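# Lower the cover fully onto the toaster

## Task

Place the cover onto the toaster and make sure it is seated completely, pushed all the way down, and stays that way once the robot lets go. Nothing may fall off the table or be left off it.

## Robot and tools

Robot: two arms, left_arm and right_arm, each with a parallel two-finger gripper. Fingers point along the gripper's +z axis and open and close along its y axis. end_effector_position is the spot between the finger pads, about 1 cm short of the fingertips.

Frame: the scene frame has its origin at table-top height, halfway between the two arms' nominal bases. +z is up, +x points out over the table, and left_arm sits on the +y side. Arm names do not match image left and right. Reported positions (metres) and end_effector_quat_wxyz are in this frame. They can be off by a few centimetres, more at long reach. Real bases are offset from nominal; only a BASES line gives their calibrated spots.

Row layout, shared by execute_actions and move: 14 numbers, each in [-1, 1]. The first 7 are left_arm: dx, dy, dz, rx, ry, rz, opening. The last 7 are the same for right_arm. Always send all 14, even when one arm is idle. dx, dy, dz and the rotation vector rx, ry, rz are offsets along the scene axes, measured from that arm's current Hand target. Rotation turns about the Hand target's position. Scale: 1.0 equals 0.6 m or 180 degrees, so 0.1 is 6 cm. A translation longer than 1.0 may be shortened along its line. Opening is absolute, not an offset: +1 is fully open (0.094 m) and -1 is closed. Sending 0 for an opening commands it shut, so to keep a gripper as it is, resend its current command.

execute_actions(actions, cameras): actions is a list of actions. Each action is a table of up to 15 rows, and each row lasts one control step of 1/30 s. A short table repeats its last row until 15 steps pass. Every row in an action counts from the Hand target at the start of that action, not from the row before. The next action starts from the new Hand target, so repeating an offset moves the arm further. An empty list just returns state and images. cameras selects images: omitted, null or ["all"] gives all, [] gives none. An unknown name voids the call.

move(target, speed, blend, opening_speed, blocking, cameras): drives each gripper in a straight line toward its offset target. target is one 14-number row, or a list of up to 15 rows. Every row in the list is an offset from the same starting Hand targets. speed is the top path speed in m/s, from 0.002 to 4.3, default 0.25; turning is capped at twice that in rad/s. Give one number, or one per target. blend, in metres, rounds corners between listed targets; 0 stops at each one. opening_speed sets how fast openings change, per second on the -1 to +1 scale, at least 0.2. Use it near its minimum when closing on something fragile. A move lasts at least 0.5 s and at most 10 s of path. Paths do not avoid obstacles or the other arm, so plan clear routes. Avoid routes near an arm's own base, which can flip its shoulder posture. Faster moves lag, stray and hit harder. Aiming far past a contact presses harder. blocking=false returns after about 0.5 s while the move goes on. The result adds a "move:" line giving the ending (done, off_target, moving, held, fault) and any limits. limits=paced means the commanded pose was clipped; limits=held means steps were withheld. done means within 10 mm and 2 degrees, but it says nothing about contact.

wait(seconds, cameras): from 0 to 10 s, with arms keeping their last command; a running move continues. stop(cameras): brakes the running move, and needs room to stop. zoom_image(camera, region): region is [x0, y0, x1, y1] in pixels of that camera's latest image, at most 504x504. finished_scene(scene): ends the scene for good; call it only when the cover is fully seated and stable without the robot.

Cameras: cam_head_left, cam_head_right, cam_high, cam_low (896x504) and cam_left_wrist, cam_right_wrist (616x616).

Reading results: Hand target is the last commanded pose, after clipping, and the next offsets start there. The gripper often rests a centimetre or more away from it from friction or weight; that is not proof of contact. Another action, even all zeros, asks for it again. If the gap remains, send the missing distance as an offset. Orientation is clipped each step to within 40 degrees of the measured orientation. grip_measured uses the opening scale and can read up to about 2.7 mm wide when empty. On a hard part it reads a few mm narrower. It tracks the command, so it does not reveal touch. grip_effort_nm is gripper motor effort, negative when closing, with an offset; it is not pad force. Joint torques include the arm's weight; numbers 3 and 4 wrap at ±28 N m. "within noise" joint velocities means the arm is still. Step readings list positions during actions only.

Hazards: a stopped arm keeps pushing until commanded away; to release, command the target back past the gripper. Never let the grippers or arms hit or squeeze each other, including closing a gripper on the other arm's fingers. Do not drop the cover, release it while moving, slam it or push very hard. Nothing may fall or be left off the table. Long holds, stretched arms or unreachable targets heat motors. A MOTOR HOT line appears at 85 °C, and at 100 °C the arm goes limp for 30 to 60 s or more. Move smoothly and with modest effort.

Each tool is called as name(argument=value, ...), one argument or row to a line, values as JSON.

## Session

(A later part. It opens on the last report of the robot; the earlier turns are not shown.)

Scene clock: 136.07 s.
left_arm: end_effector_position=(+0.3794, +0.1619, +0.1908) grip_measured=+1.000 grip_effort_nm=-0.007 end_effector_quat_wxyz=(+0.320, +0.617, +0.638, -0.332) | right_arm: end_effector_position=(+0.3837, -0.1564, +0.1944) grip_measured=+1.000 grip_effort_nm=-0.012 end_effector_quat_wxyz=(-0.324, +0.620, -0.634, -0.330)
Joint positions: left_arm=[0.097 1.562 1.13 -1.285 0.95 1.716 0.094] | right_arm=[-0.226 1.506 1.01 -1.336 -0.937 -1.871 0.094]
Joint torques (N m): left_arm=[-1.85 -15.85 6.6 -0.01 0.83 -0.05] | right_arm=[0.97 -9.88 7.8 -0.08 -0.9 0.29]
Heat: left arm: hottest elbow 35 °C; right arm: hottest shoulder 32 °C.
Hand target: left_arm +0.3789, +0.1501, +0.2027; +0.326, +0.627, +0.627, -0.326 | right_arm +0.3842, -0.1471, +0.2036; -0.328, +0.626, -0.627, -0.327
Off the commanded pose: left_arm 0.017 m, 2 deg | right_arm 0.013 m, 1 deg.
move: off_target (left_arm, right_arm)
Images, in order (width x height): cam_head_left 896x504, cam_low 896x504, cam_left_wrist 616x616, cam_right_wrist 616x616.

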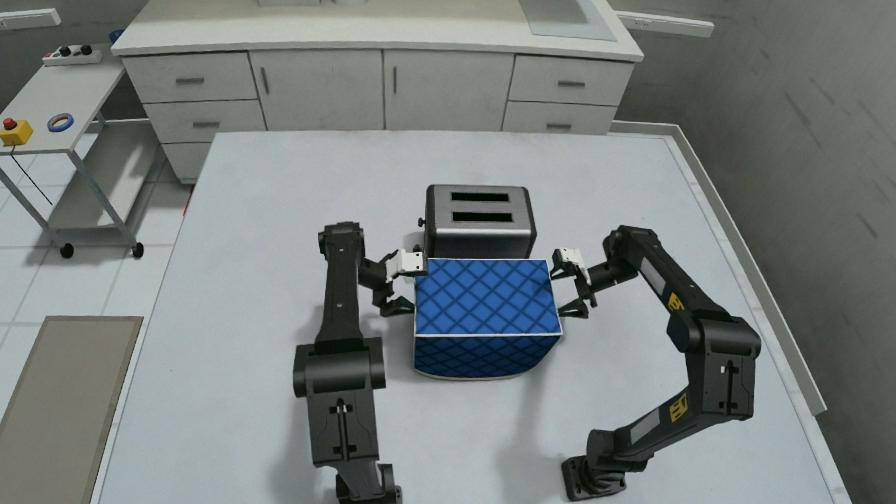

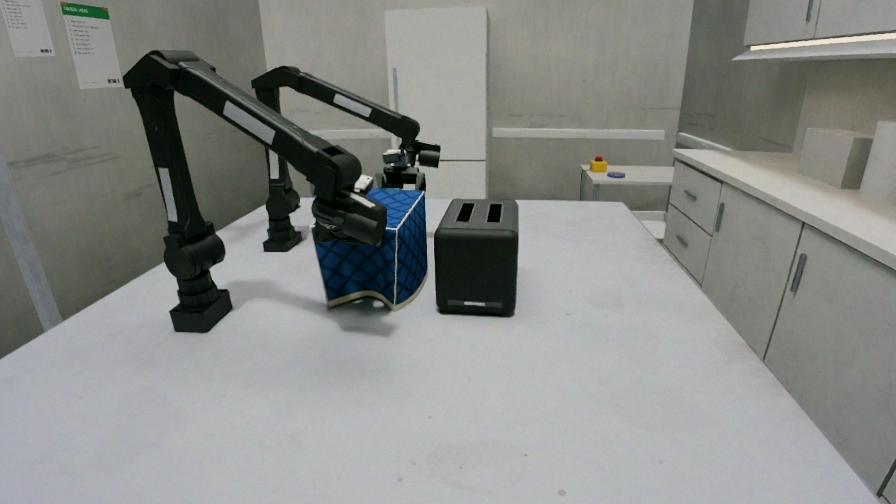

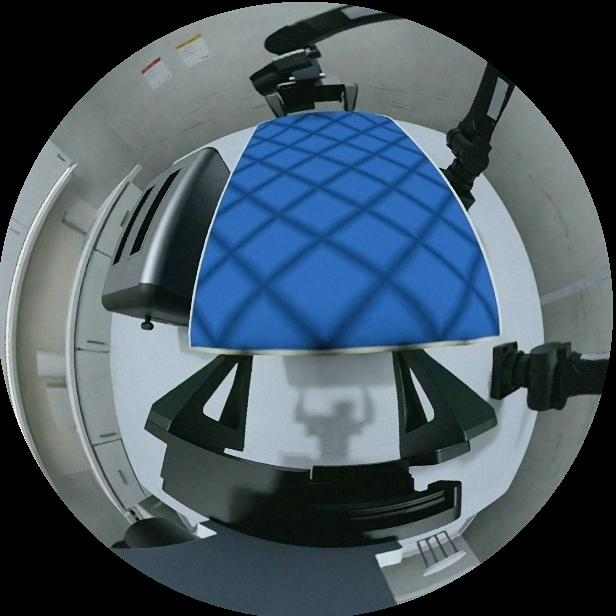

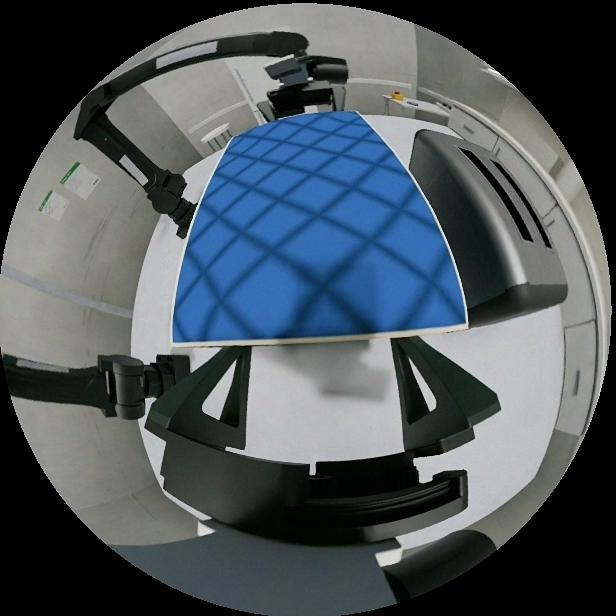

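move(
  target=[0,-0.015,0.07,0,0,0,1,0,0.015,0.07,0,0,0,1],
  speed=0.06,
  cameras=["cam_head_left","cam_low","cam_left_wrist","cam_right_wrist"],
)

zoom_image(
  camera="cam_low",
  region=[250, 140, 530, 330],
)

Scene clock: 142.13 s.
left_arm: end_effector_position=(+0.3711, +0.1513, +0.2204) grip_measured=+1.000 grip_effort_nm=0.002 end_effector_quat_wxyz=(+0.314, +0.616, +0.639, -0.336) | right_arm: end_effector_position=(+0.3715, -0.1446, +0.2222) grip_measured=+1.000 grip_effort_nm=-0.012 end_effector_quat_wxyz=(-0.316, +0.616, -0.637, -0.340)
Joint positions: left_arm=[0.073 1.51 1.154 -1.345 0.95 1.679 0.094] | right_arm=[-0.201 1.444 1.021 -1.405 -0.942 -1.832 0.094]
Joint torques (N m): left_arm=[-2.08 -14.74 9.58 -0.61 0.9 -0.08] | right_arm=[0.67 -9.29 12.21 -0.58 -0.91 0.31]
Heat: left arm: hottest elbow 35 °C; right arm: hottest shoulder 32 °C.
Hand target: left_arm +0.3788, +0.1412, +0.2447; +0.326, +0.627, +0.627, -0.326 | right_arm +0.3842, -0.1381, +0.2455; -0.328, +0.626, -0.627, -0.327
Off the commanded pose: left_arm 0.027 m, 3 deg | right_arm 0.027 m, 3 deg.
move: off_target (left_arm, right_arm)
Images, in order (width x height): cam_head_left 896x504, cam_low 896x504, cam_left_wrist 616x616, cam_right_wrist 616x616.

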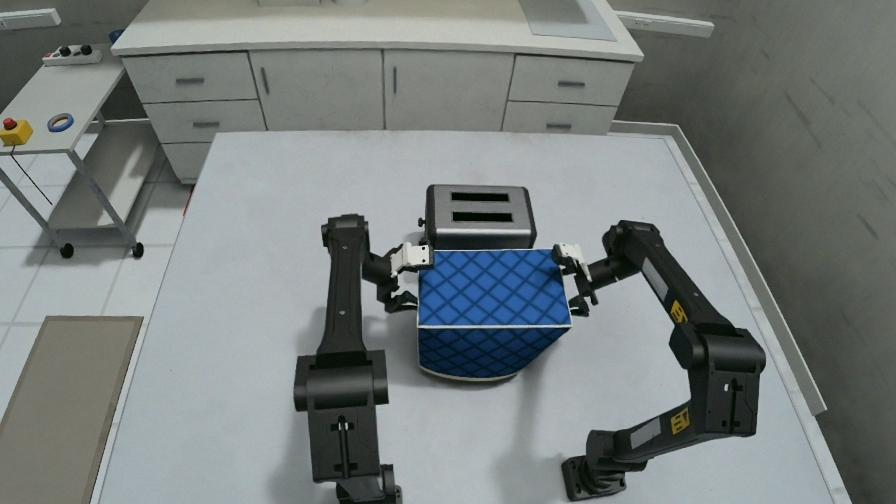

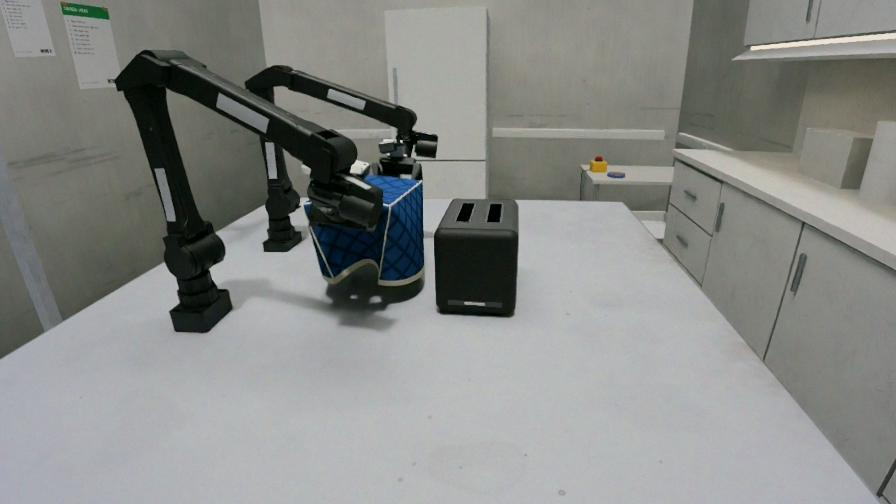

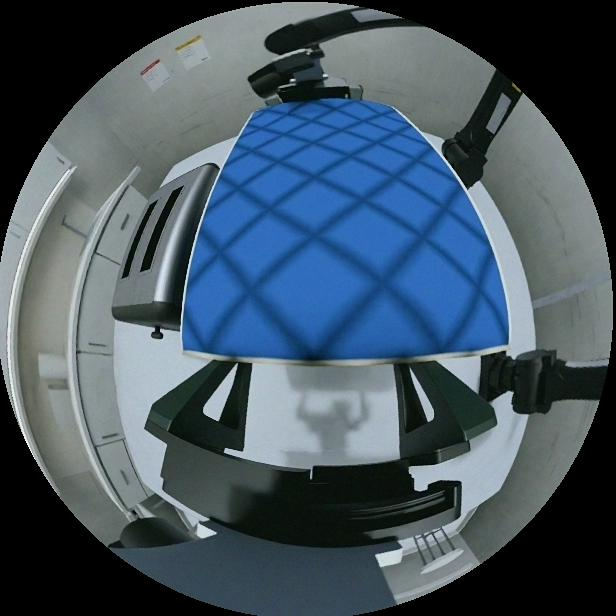

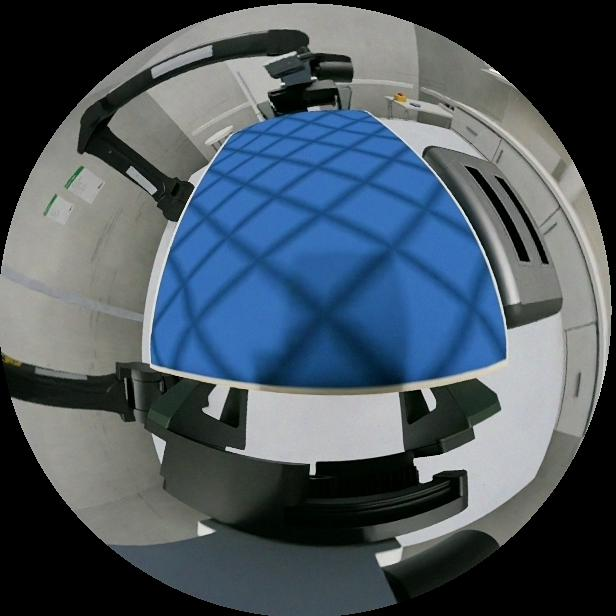

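Scaled by 1.800.

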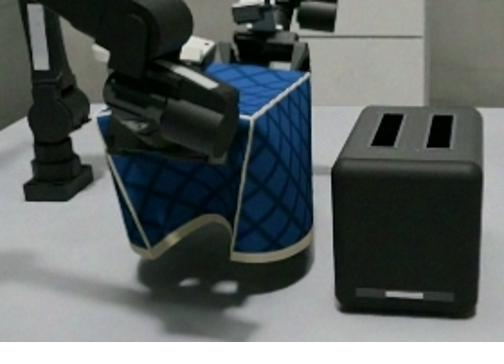

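move(
  target=[
    [0,0,-0.083,0,0,0,1,0,0,-0.083,0,0,0,1],
    [0,0.08,-0.083,0,0,0,1,0,-0.08,-0.083,0,0,0,1],
    [0,0.08,-0.04,0,0,0,1,0,-0.08,-0.04,0,0,0,1],
    [0,0.015,-0.04,0,0,0,1,0,-0.015,-0.04,0,0,0,1],
  ],
  speed=0.06,
  cameras=["cam_head_left","cam_low","cam_left_wrist","cam_right_wrist"],
)

zoom_image(
  camera="cam_low",
  region=[250, 140, 530, 330],
)

zoom_image(
  camera="cam_head_left",
  region=[360, 230, 620, 390],
)

Scene clock: 158.23 s.
left_arm: end_effector_position=(+0.3779, +0.1614, +0.2070) grip_measured=+1.000 grip_effort_nm=0.002 end_effector_quat_wxyz=(+0.317, +0.616, +0.639, -0.334) | right_arm: end_effector_position=(+0.3818, -0.1557, +0.2106) grip_measured=+1.000 grip_effort_nm=-0.012 end_effector_quat_wxyz=(-0.321, +0.617, -0.636, -0.333)
Joint positions: left_arm=[0.096 1.544 1.154 -1.333 0.948 1.712 0.094] | right_arm=[-0.225 1.484 1.032 -1.387 -0.936 -1.865 0.094]
Joint torques (N m): left_arm=[-1.9 -16.09 7.12 0.03 0.85 -0.04] | right_arm=[0.79 -9.88 8.46 -0.06 -0.92 0.24]
Heat: left arm: hottest elbow 34 °C; right arm: hottest shoulder 33 °C.
Hand target: left_arm +0.3788, +0.1502, +0.2206; +0.326, +0.627, +0.628, -0.326 | right_arm +0.3841, -0.1471, +0.2215; -0.328, +0.626, -0.628, -0.327
Off the commanded pose: left_arm 0.018 m, 2 deg | right_arm 0.014 m, 2 deg.
move: off_target (left_arm, right_arm)
Images, in order (width x height): cam_head_left 896x504, cam_low 896x504, cam_left_wrist 616x616, cam_right_wrist 616x616.

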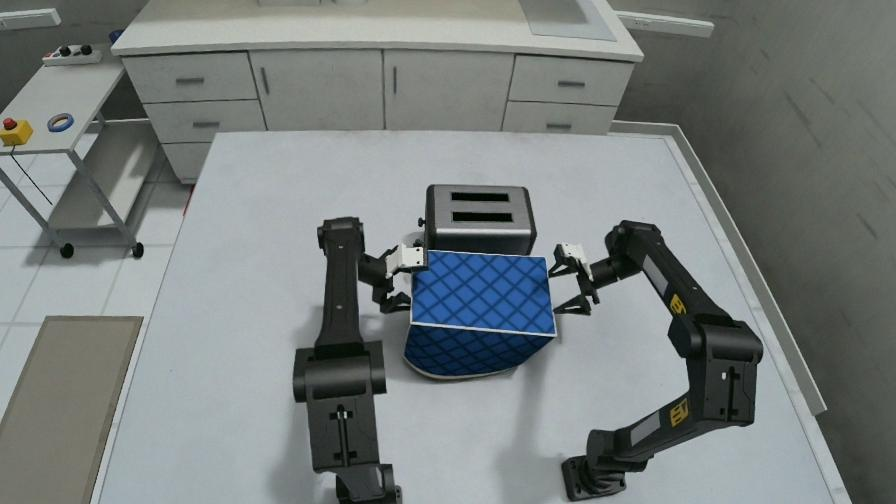

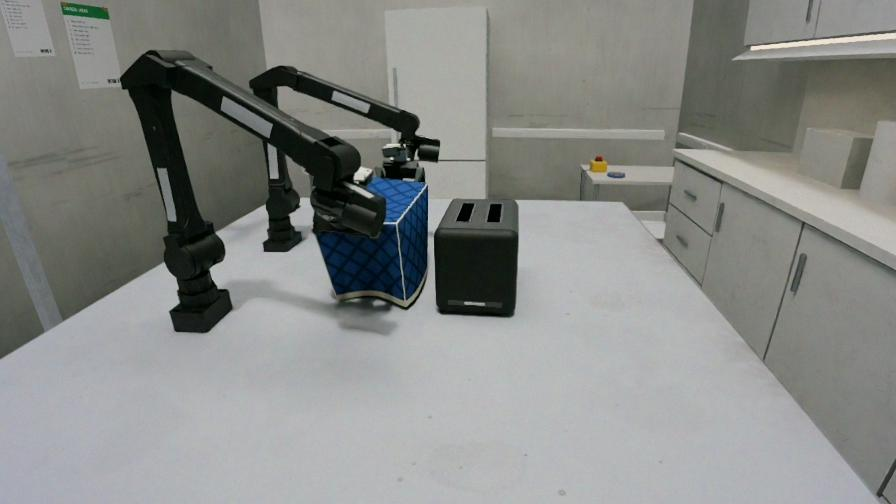

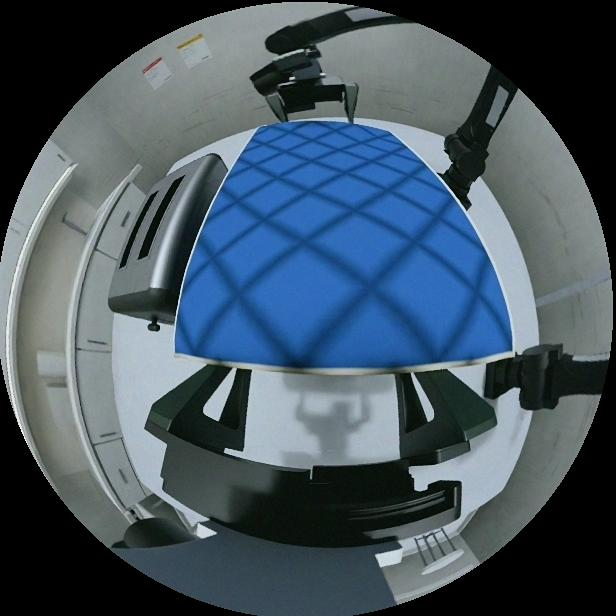

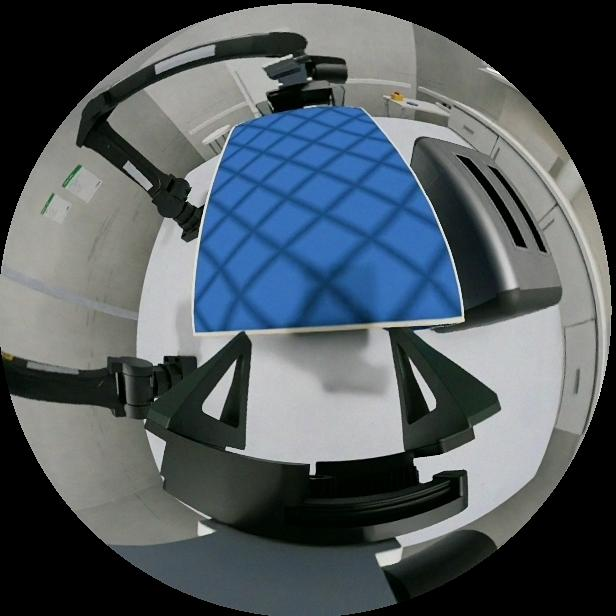

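Scaled by 1.800.

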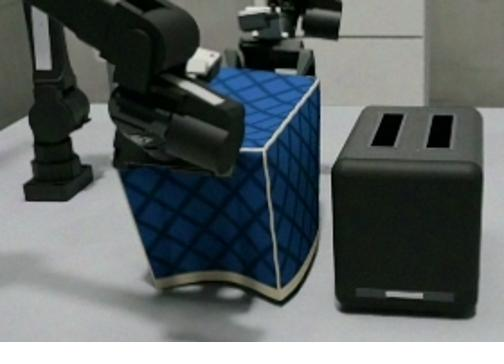

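Scaled by 1.938.

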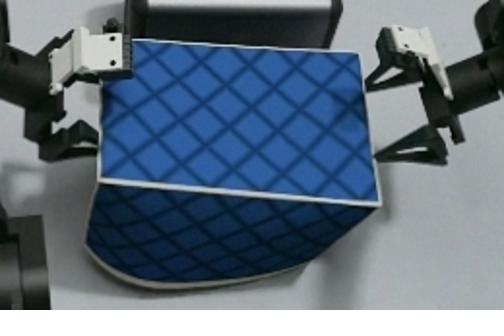

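move(
  target=[0,0,-0.05,0,0,0,1,0,0,-0.05,0,0,0,1],
  speed=0.08,
  cameras=[],
)

move(
  target=[0,0.08,0,0,0,0,1,0,-0.08,0,0,0,0,1],
  speed=0.08,
  cameras=[],
)

move(
  target=[0,0,0.05,0,0,0,1,0,0,0.05,0,0,0,1],
  speed=0.08,
)

Scene clock: 177.57 s.
left_arm: end_effector_position=(+0.3774, +0.1598, +0.1913) grip_measured=+1.000 grip_effort_nm=0.002 end_effector_quat_wxyz=(+0.327, +0.623, +0.633, -0.322) | right_arm: end_effector_position=(+0.3870, -0.1556, +0.1995) grip_measured=+1.000 grip_effort_nm=-0.012 end_effector_quat_wxyz=(-0.335, +0.629, -0.628, -0.313)
Joint positions: left_arm=[0.092 1.544 1.112 -1.254 0.948 1.711 0.094] | right_arm=[-0.222 1.484 1.007 -1.304 -0.936 -1.864 0.094]
Joint torques (N m): left_arm=[-1.67 -13.04 6.71 -0.08 0.84 -0.05] | right_arm=[0.56 -7.36 6.71 0.05 -0.89 0.24]
Heat: left arm: hottest elbow 33 °C; right arm: hottest shoulder 32 °C.
Hand target: left_arm +0.3788, +0.1501, +0.1906; +0.326, +0.627, +0.627, -0.326 | right_arm +0.3842, -0.1470, +0.1915; -0.328, +0.626, -0.627, -0.327
Off the commanded pose: left_arm 0.010 m, 1 deg | right_arm 0.012 m, 2 deg.
move: off_target (right_arm)
No camera images: "cameras" was empty.

Scene clock: 179.00 s.
left_arm: end_effector_position=(+0.3654, +0.1904, +0.1843) grip_measured=+1.000 grip_effort_nm=-0.007 end_effector_quat_wxyz=(+0.320, +0.625, +0.628, -0.335) | right_arm: end_effector_position=(+0.3697, -0.1868, +0.1872) grip_measured=+1.000 grip_effort_nm=-0.007 end_effector_quat_wxyz=(-0.323, +0.621, -0.630, -0.336)
Joint positions: left_arm=[0.17 1.578 1.121 -1.386 0.937 1.879 0.094] | right_arm=[-0.313 1.534 1.007 -1.437 -0.911 -2.027 0.094]
Joint torques (N m): left_arm=[0.62 -11.87 8.98 -0.79 0.48 0.2] | right_arm=[-1.79 -7 10.93 -0.8 -0.4 -0.07]
Heat: left arm: hottest elbow 34 °C; right arm: hottest shoulder 32 °C.
Hand target: left_arm +0.3788, +0.1980, +0.1906; +0.326, +0.627, +0.627, -0.326 | right_arm +0.3841, -0.1950, +0.1915; -0.328, +0.626, -0.627, -0.327
Off the commanded pose: left_arm 0.017 m, 1 deg | right_arm 0.017 m, 1 deg.
move: off_target (left_arm, right_arm)
No camera images: "cameras" was empty.

Scene clock: 180.03 s.
left_arm: end_effector_position=(+0.3677, +0.1908, +0.2021) grip_measured=+1.000 grip_effort_nm=-0.007 end_effector_quat_wxyz=(+0.312, +0.619, +0.632, -0.346) | right_arm: end_effector_position=(+0.3704, -0.1870, +0.2036) grip_measured=+1.000 grip_effort_nm=-0.022 end_effector_quat_wxyz=(-0.314, +0.613, -0.635, -0.351)
Joint positions: left_arm=[0.17 1.578 1.168 -1.464 0.937 1.879 0.094] | right_arm=[-0.313 1.534 1.047 -1.518 -0.911 -2.027 0.094]
Joint torques (N m): left_arm=[0.91 -15.21 9.13 -0.91 0.46 0.15] | right_arm=[-1.73 -9.82 11.38 -0.83 -0.39 -0.07]
Heat: left arm: hottest elbow 34 °C; right arm: hottest shoulder 32 °C.
Hand target: left_arm +0.3789, +0.1980, +0.2207; +0.326, +0.627, +0.627, -0.326 | right_arm +0.3842, -0.1950, +0.2216; -0.328, +0.626, -0.627, -0.327
Off the commanded pose: left_arm 0.023 m, 3 deg | right_arm 0.024 m, 4 deg.
move: off_target (left_arm, right_arm)

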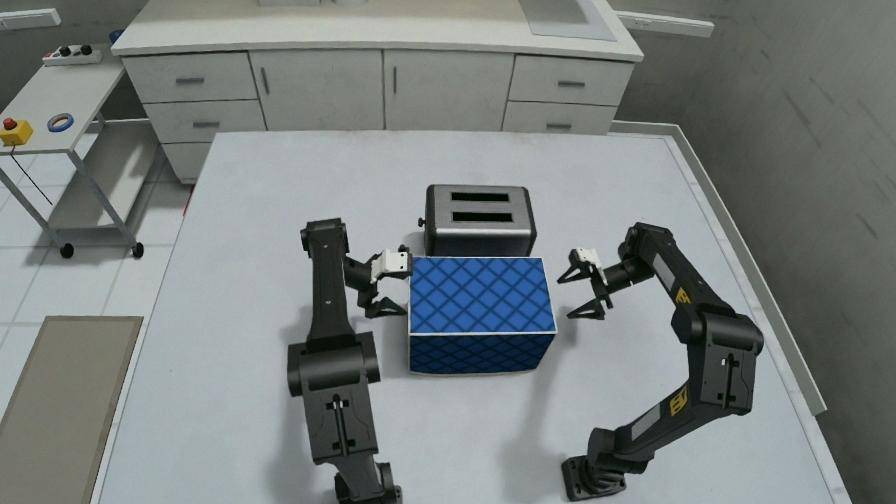

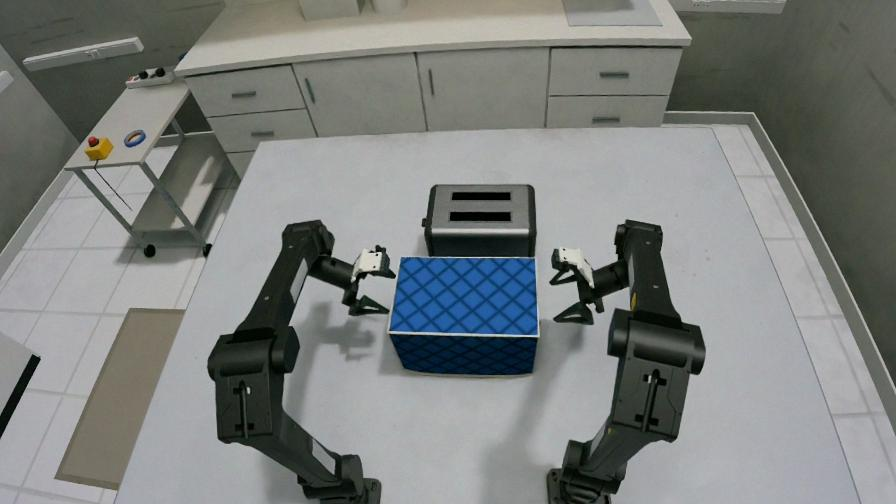

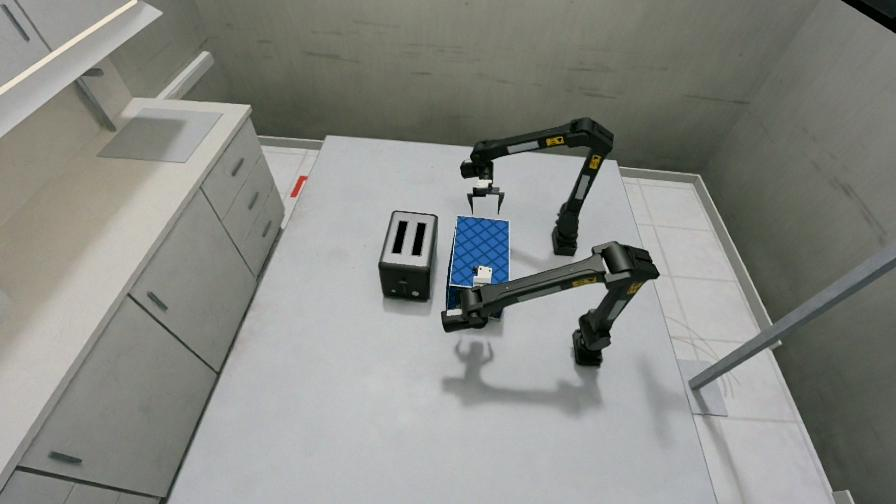

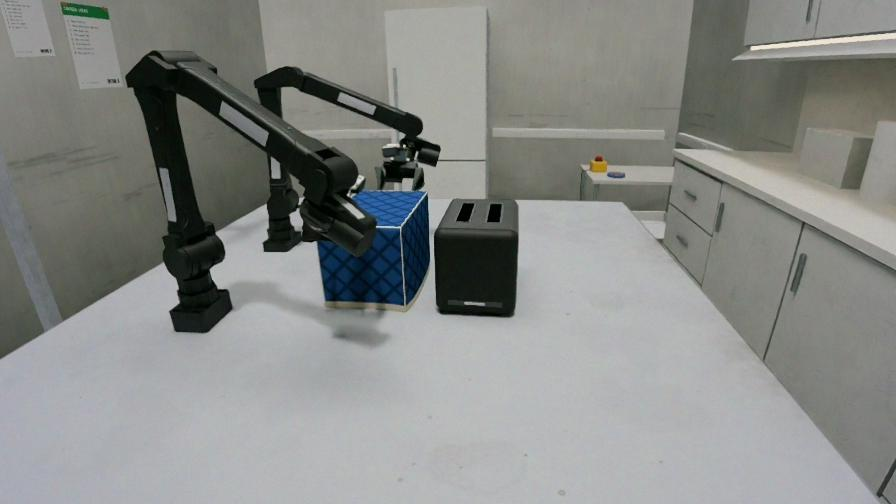

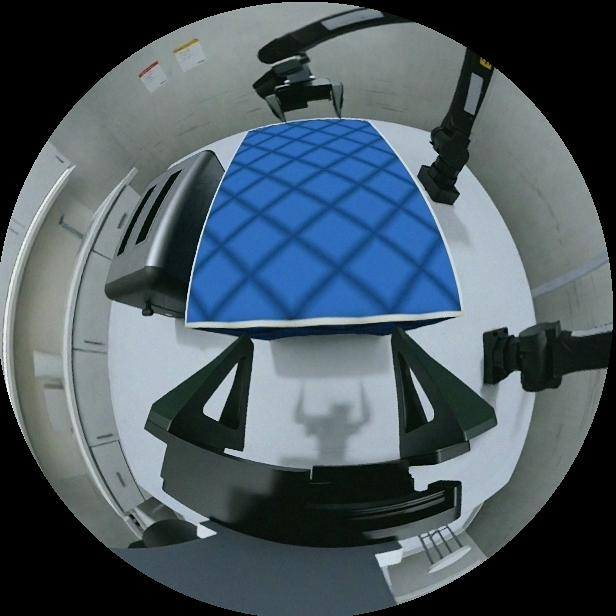

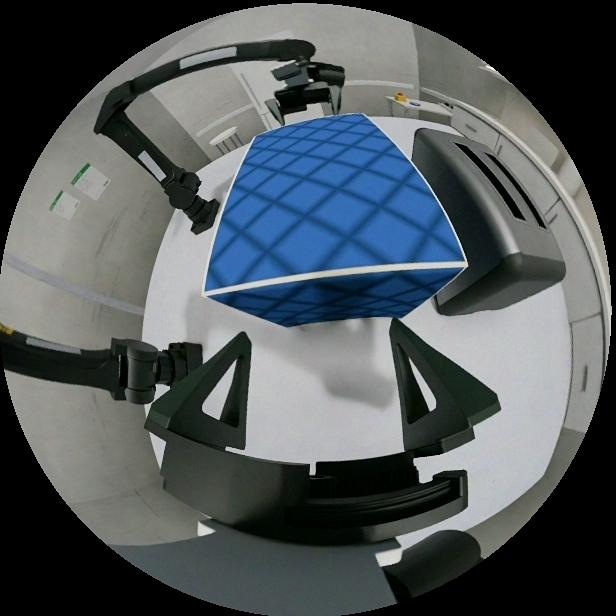

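move(
  target=[
    [0,-0.03,-0.008,0,0,0,1,0,0.05,-0.008,0,0,0,1],
    [0,-0.068,-0.008,0,0,0,1,0,0.088,-0.008,0,0,0,1],
  ],
  speed=0.05,
  cameras=["cam_head_left","cam_low","cam_left_wrist","cam_right_wrist"],
)

zoom_image(
  camera="cam_low",
  region=[250, 140, 530, 330],
)

zoom_image(
  camera="cam_head_left",
  region=[360, 230, 620, 390],
)

Scene clock: 191.00 s.
left_arm: end_effector_position=(+0.3797, +0.1690, +0.2038) grip_measured=+1.000 grip_effort_nm=-0.002 end_effector_quat_wxyz=(+0.319, +0.618, +0.638, -0.331) | right_arm: end_effector_position=(+0.3898, -0.1532, +0.2128) grip_measured=+1.000 grip_effort_nm=-0.022 end_effector_quat_wxyz=(-0.327, +0.622, -0.634, -0.324)
Joint positions: left_arm=[0.113 1.556 1.159 -1.345 0.945 1.746 0.094] | right_arm=[-0.215 1.484 1.043 -1.357 -0.938 -1.845 0.094]
Joint torques (N m): left_arm=[-2.02 -15.79 6.71 0.09 0.89 -0.1] | right_arm=[1.03 -9.99 6.53 -0.02 -0.93 0.23]
Heat: left arm: hottest elbow 35 °C; right arm: hottest shoulder 33 °C.
Hand target: left_arm +0.3788, +0.1572, +0.2158; +0.326, +0.627, +0.627, -0.326 | right_arm +0.3841, -0.1422, +0.2167; -0.328, +0.626, -0.628, -0.327
Off the commanded pose: left_arm 0.017 m, 2 deg | right_arm 0.013 m, 1 deg.
move: off_target (left_arm, right_arm)
Images, in order (width x height): cam_head_left 896x504, cam_low 896x504, cam_left_wrist 616x616, cam_right_wrist 616x616.

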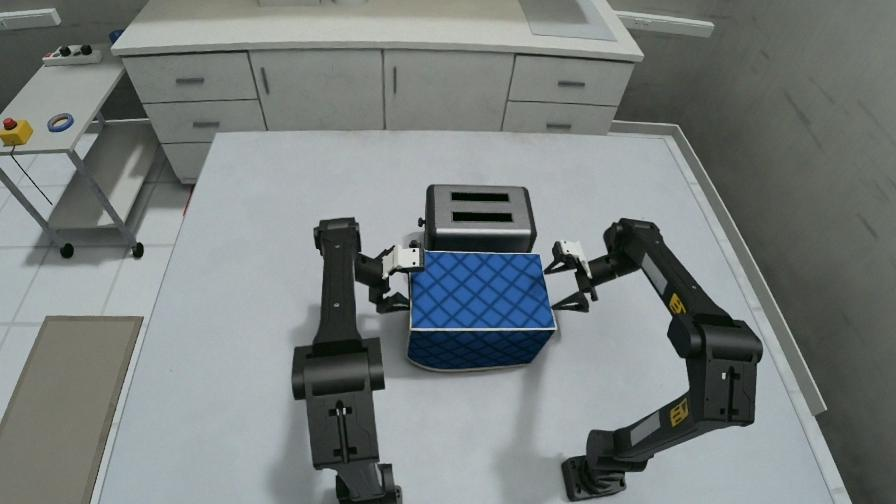

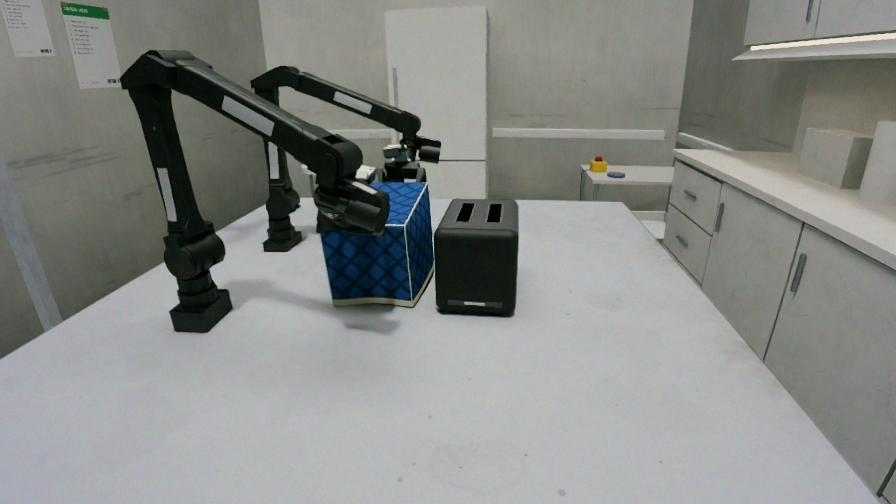

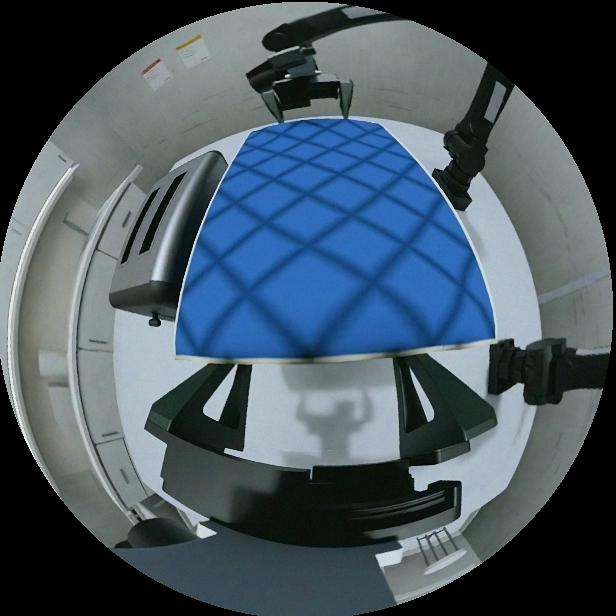

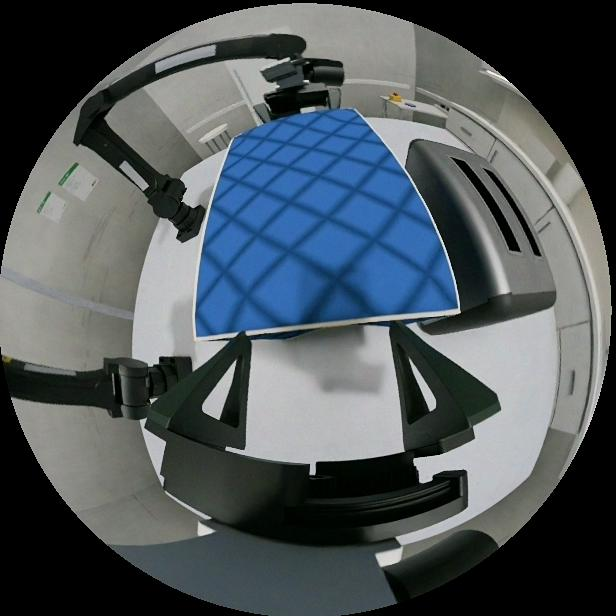

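Scaled by 1.800.

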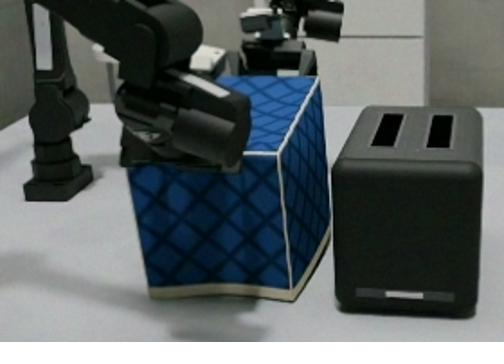

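Scaled by 1.938.

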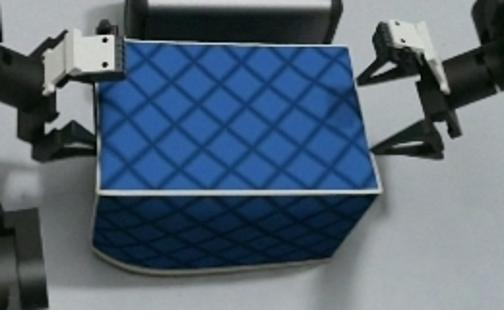

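move(
  target=[-0.03,-0.008,0.1,0,0,0,1,-0.045,0.008,0.1,0,0,0,1],
  speed=0.06,
  cameras=["cam_head_left","cam_low","cam_left_wrist","cam_right_wrist"],
)

zoom_image(
  camera="cam_low",
  region=[250, 140, 530, 330],
)

Scene clock: 195.83 s.
left_arm: end_effector_position=(+0.3536, +0.1611, +0.2512) grip_measured=+1.000 grip_effort_nm=0.002 end_effector_quat_wxyz=(+0.313, +0.615, +0.640, -0.338) | right_arm: end_effector_position=(+0.3550, -0.1443, +0.2621) grip_measured=+1.000 grip_effort_nm=-0.012 end_effector_quat_wxyz=(-0.322, +0.619, -0.635, -0.332)
Joint positions: left_arm=[0.102 1.453 1.175 -1.468 0.947 1.728 0.094] | right_arm=[-0.208 1.352 1.043 -1.503 -0.94 -1.84 0.094]
Joint torques (N m): left_arm=[-1.73 -14.04 9.94 -0.73 0.87 -0.02] | right_arm=[0.5 -8.41 10.26 -0.47 -0.87 0.22]
Heat: left arm: hottest elbow 34 °C; right arm: hottest shoulder 33 °C.
Hand target: left_arm +0.3608, +0.1526, +0.2758; +0.326, +0.627, +0.627, -0.326 | right_arm +0.3571, -0.1374, +0.2767; -0.328, +0.626, -0.627, -0.327
Off the commanded pose: left_arm 0.027 m, 3 deg | right_arm 0.016 m, 1 deg.
move: off_target (left_arm, right_arm)
Images, in order (width x height): cam_head_left 896x504, cam_low 896x504, cam_left_wrist 616x616, cam_right_wrist 616x616.

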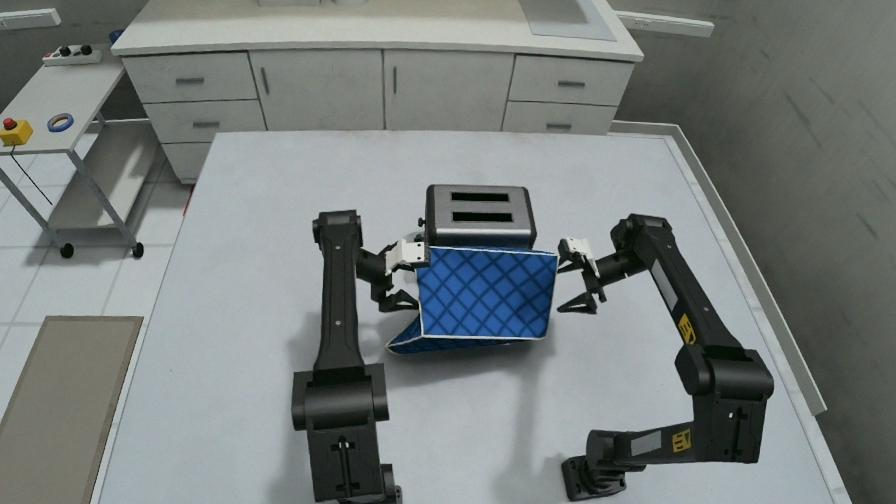

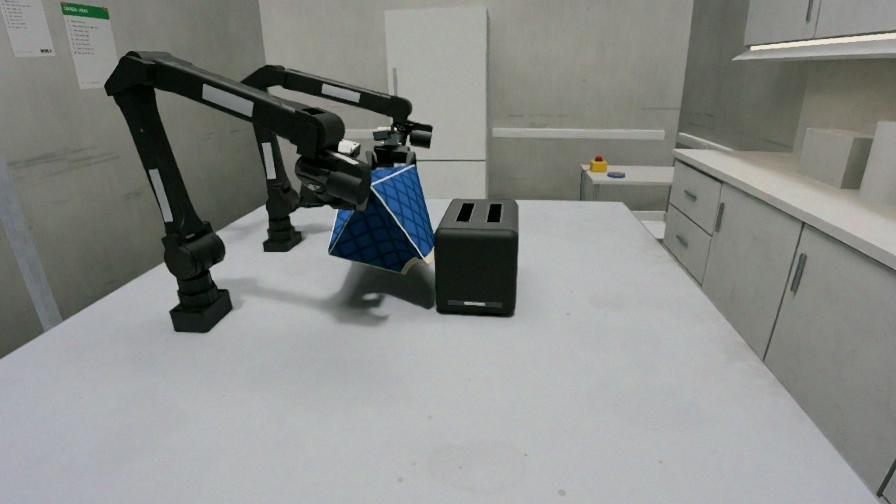

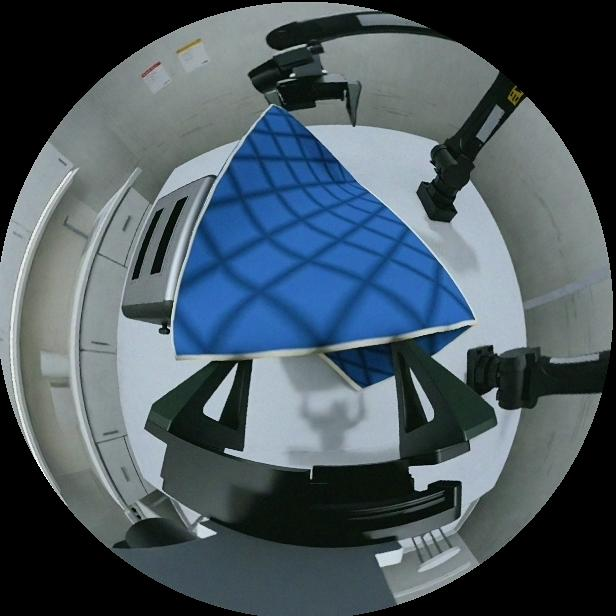

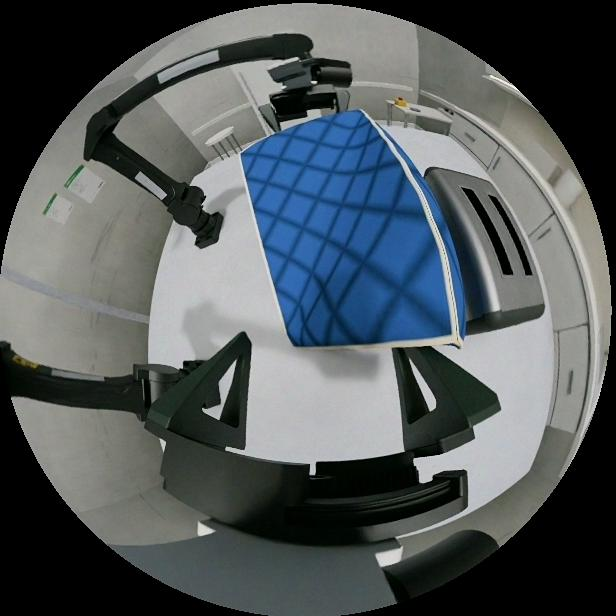

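Scaled by 1.800.

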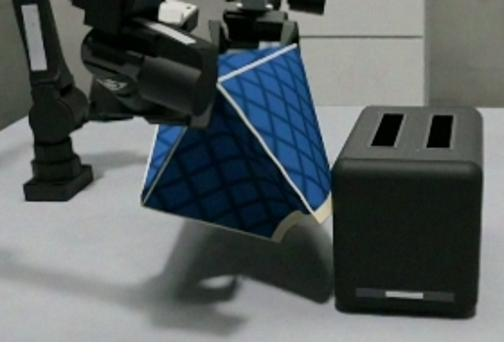

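move(
  target=[-0.02,0,-0.06,0,0,0,1,-0.02,0,-0.06,0,0,0,1],
  speed=0.05,
)

zoom_image(
  camera="cam_low",
  region=[250, 140, 530, 330],
)

zoom_image(
  camera="cam_head_left",
  region=[360, 230, 620, 390],
)

Scene clock: 210.40 s.
left_arm: end_effector_position=(+0.3491, +0.1606, +0.2296) grip_measured=+1.000 grip_effort_nm=-0.007 end_effector_quat_wxyz=(+0.317, +0.617, +0.638, -0.334) | right_arm: end_effector_position=(+0.3497, -0.1433, +0.2394) grip_measured=+1.000 grip_effort_nm=-0.012 end_effector_quat_wxyz=(-0.326, +0.622, -0.633, -0.327)
Joint positions: left_arm=[0.102 1.453 1.116 -1.396 0.947 1.728 0.094] | right_arm=[-0.208 1.352 0.982 -1.428 -0.94 -1.839 0.094]
Joint torques (N m): left_arm=[-1.32 -13.74 6.82 0.02 0.85 0.02] | right_arm=[0.09 -8.06 6.98 -0.01 -0.82 0.12]
Heat: left arm: hottest elbow 37 °C; right arm: hottest shoulder 33 °C.
Hand target: left_arm +0.3488, +0.1526, +0.2398; +0.326, +0.627, +0.627, -0.326 | right_arm +0.3452, -0.1374, +0.2408; -0.328, +0.626, -0.627, -0.327
Off the commanded pose: left_arm 0.013 m, 2 deg | right_arm 0.008 m, 1 deg.
move: off_target (left_arm)

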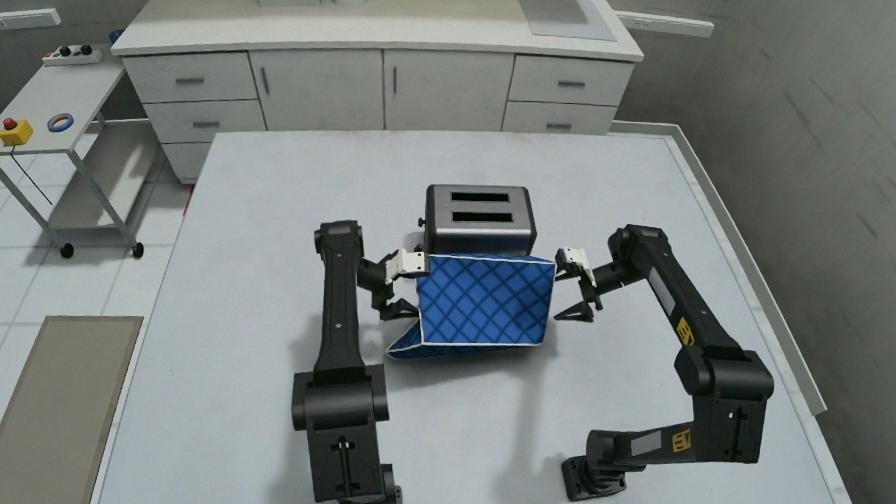

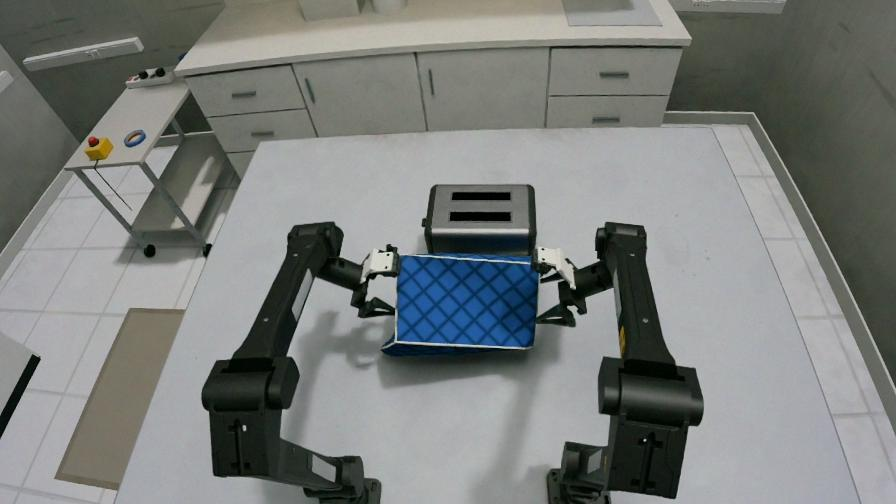

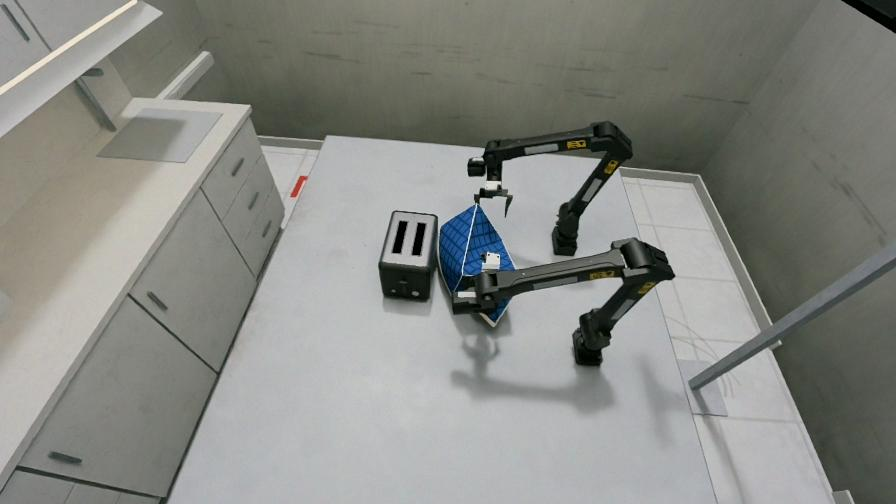

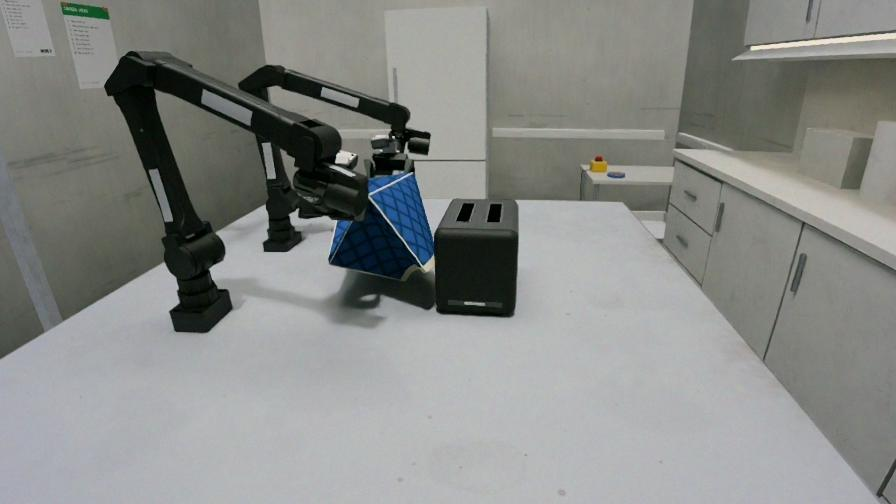

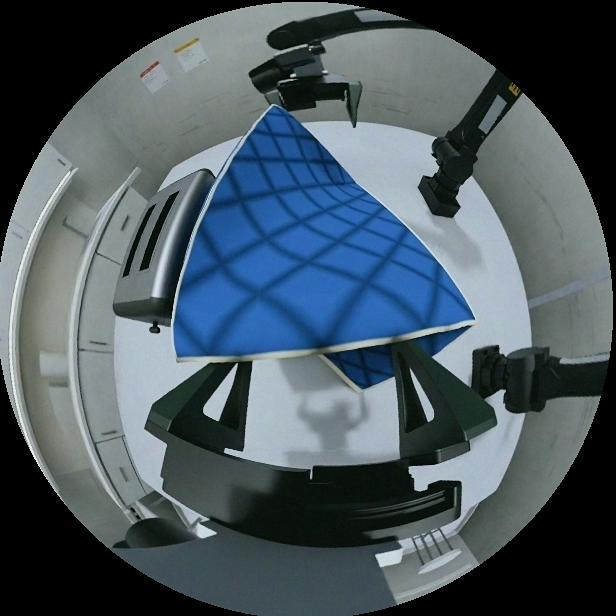

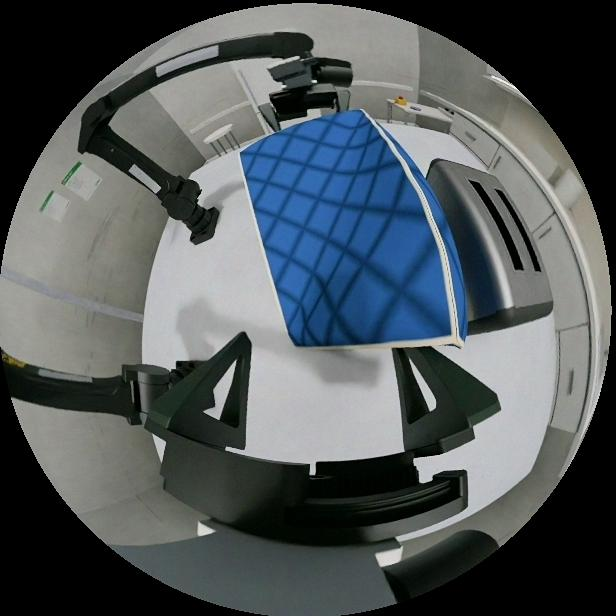

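Scaled by 1.800.

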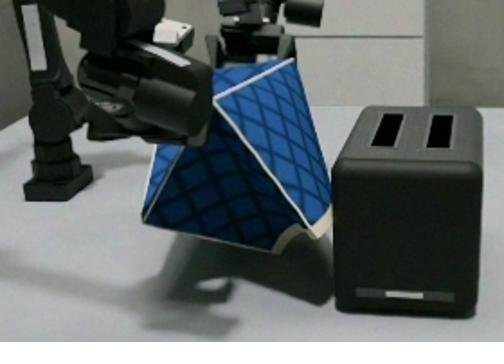

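Scaled by 1.938.

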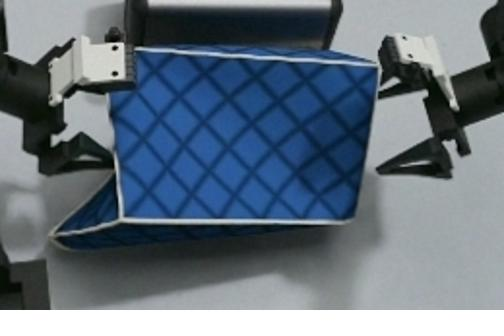

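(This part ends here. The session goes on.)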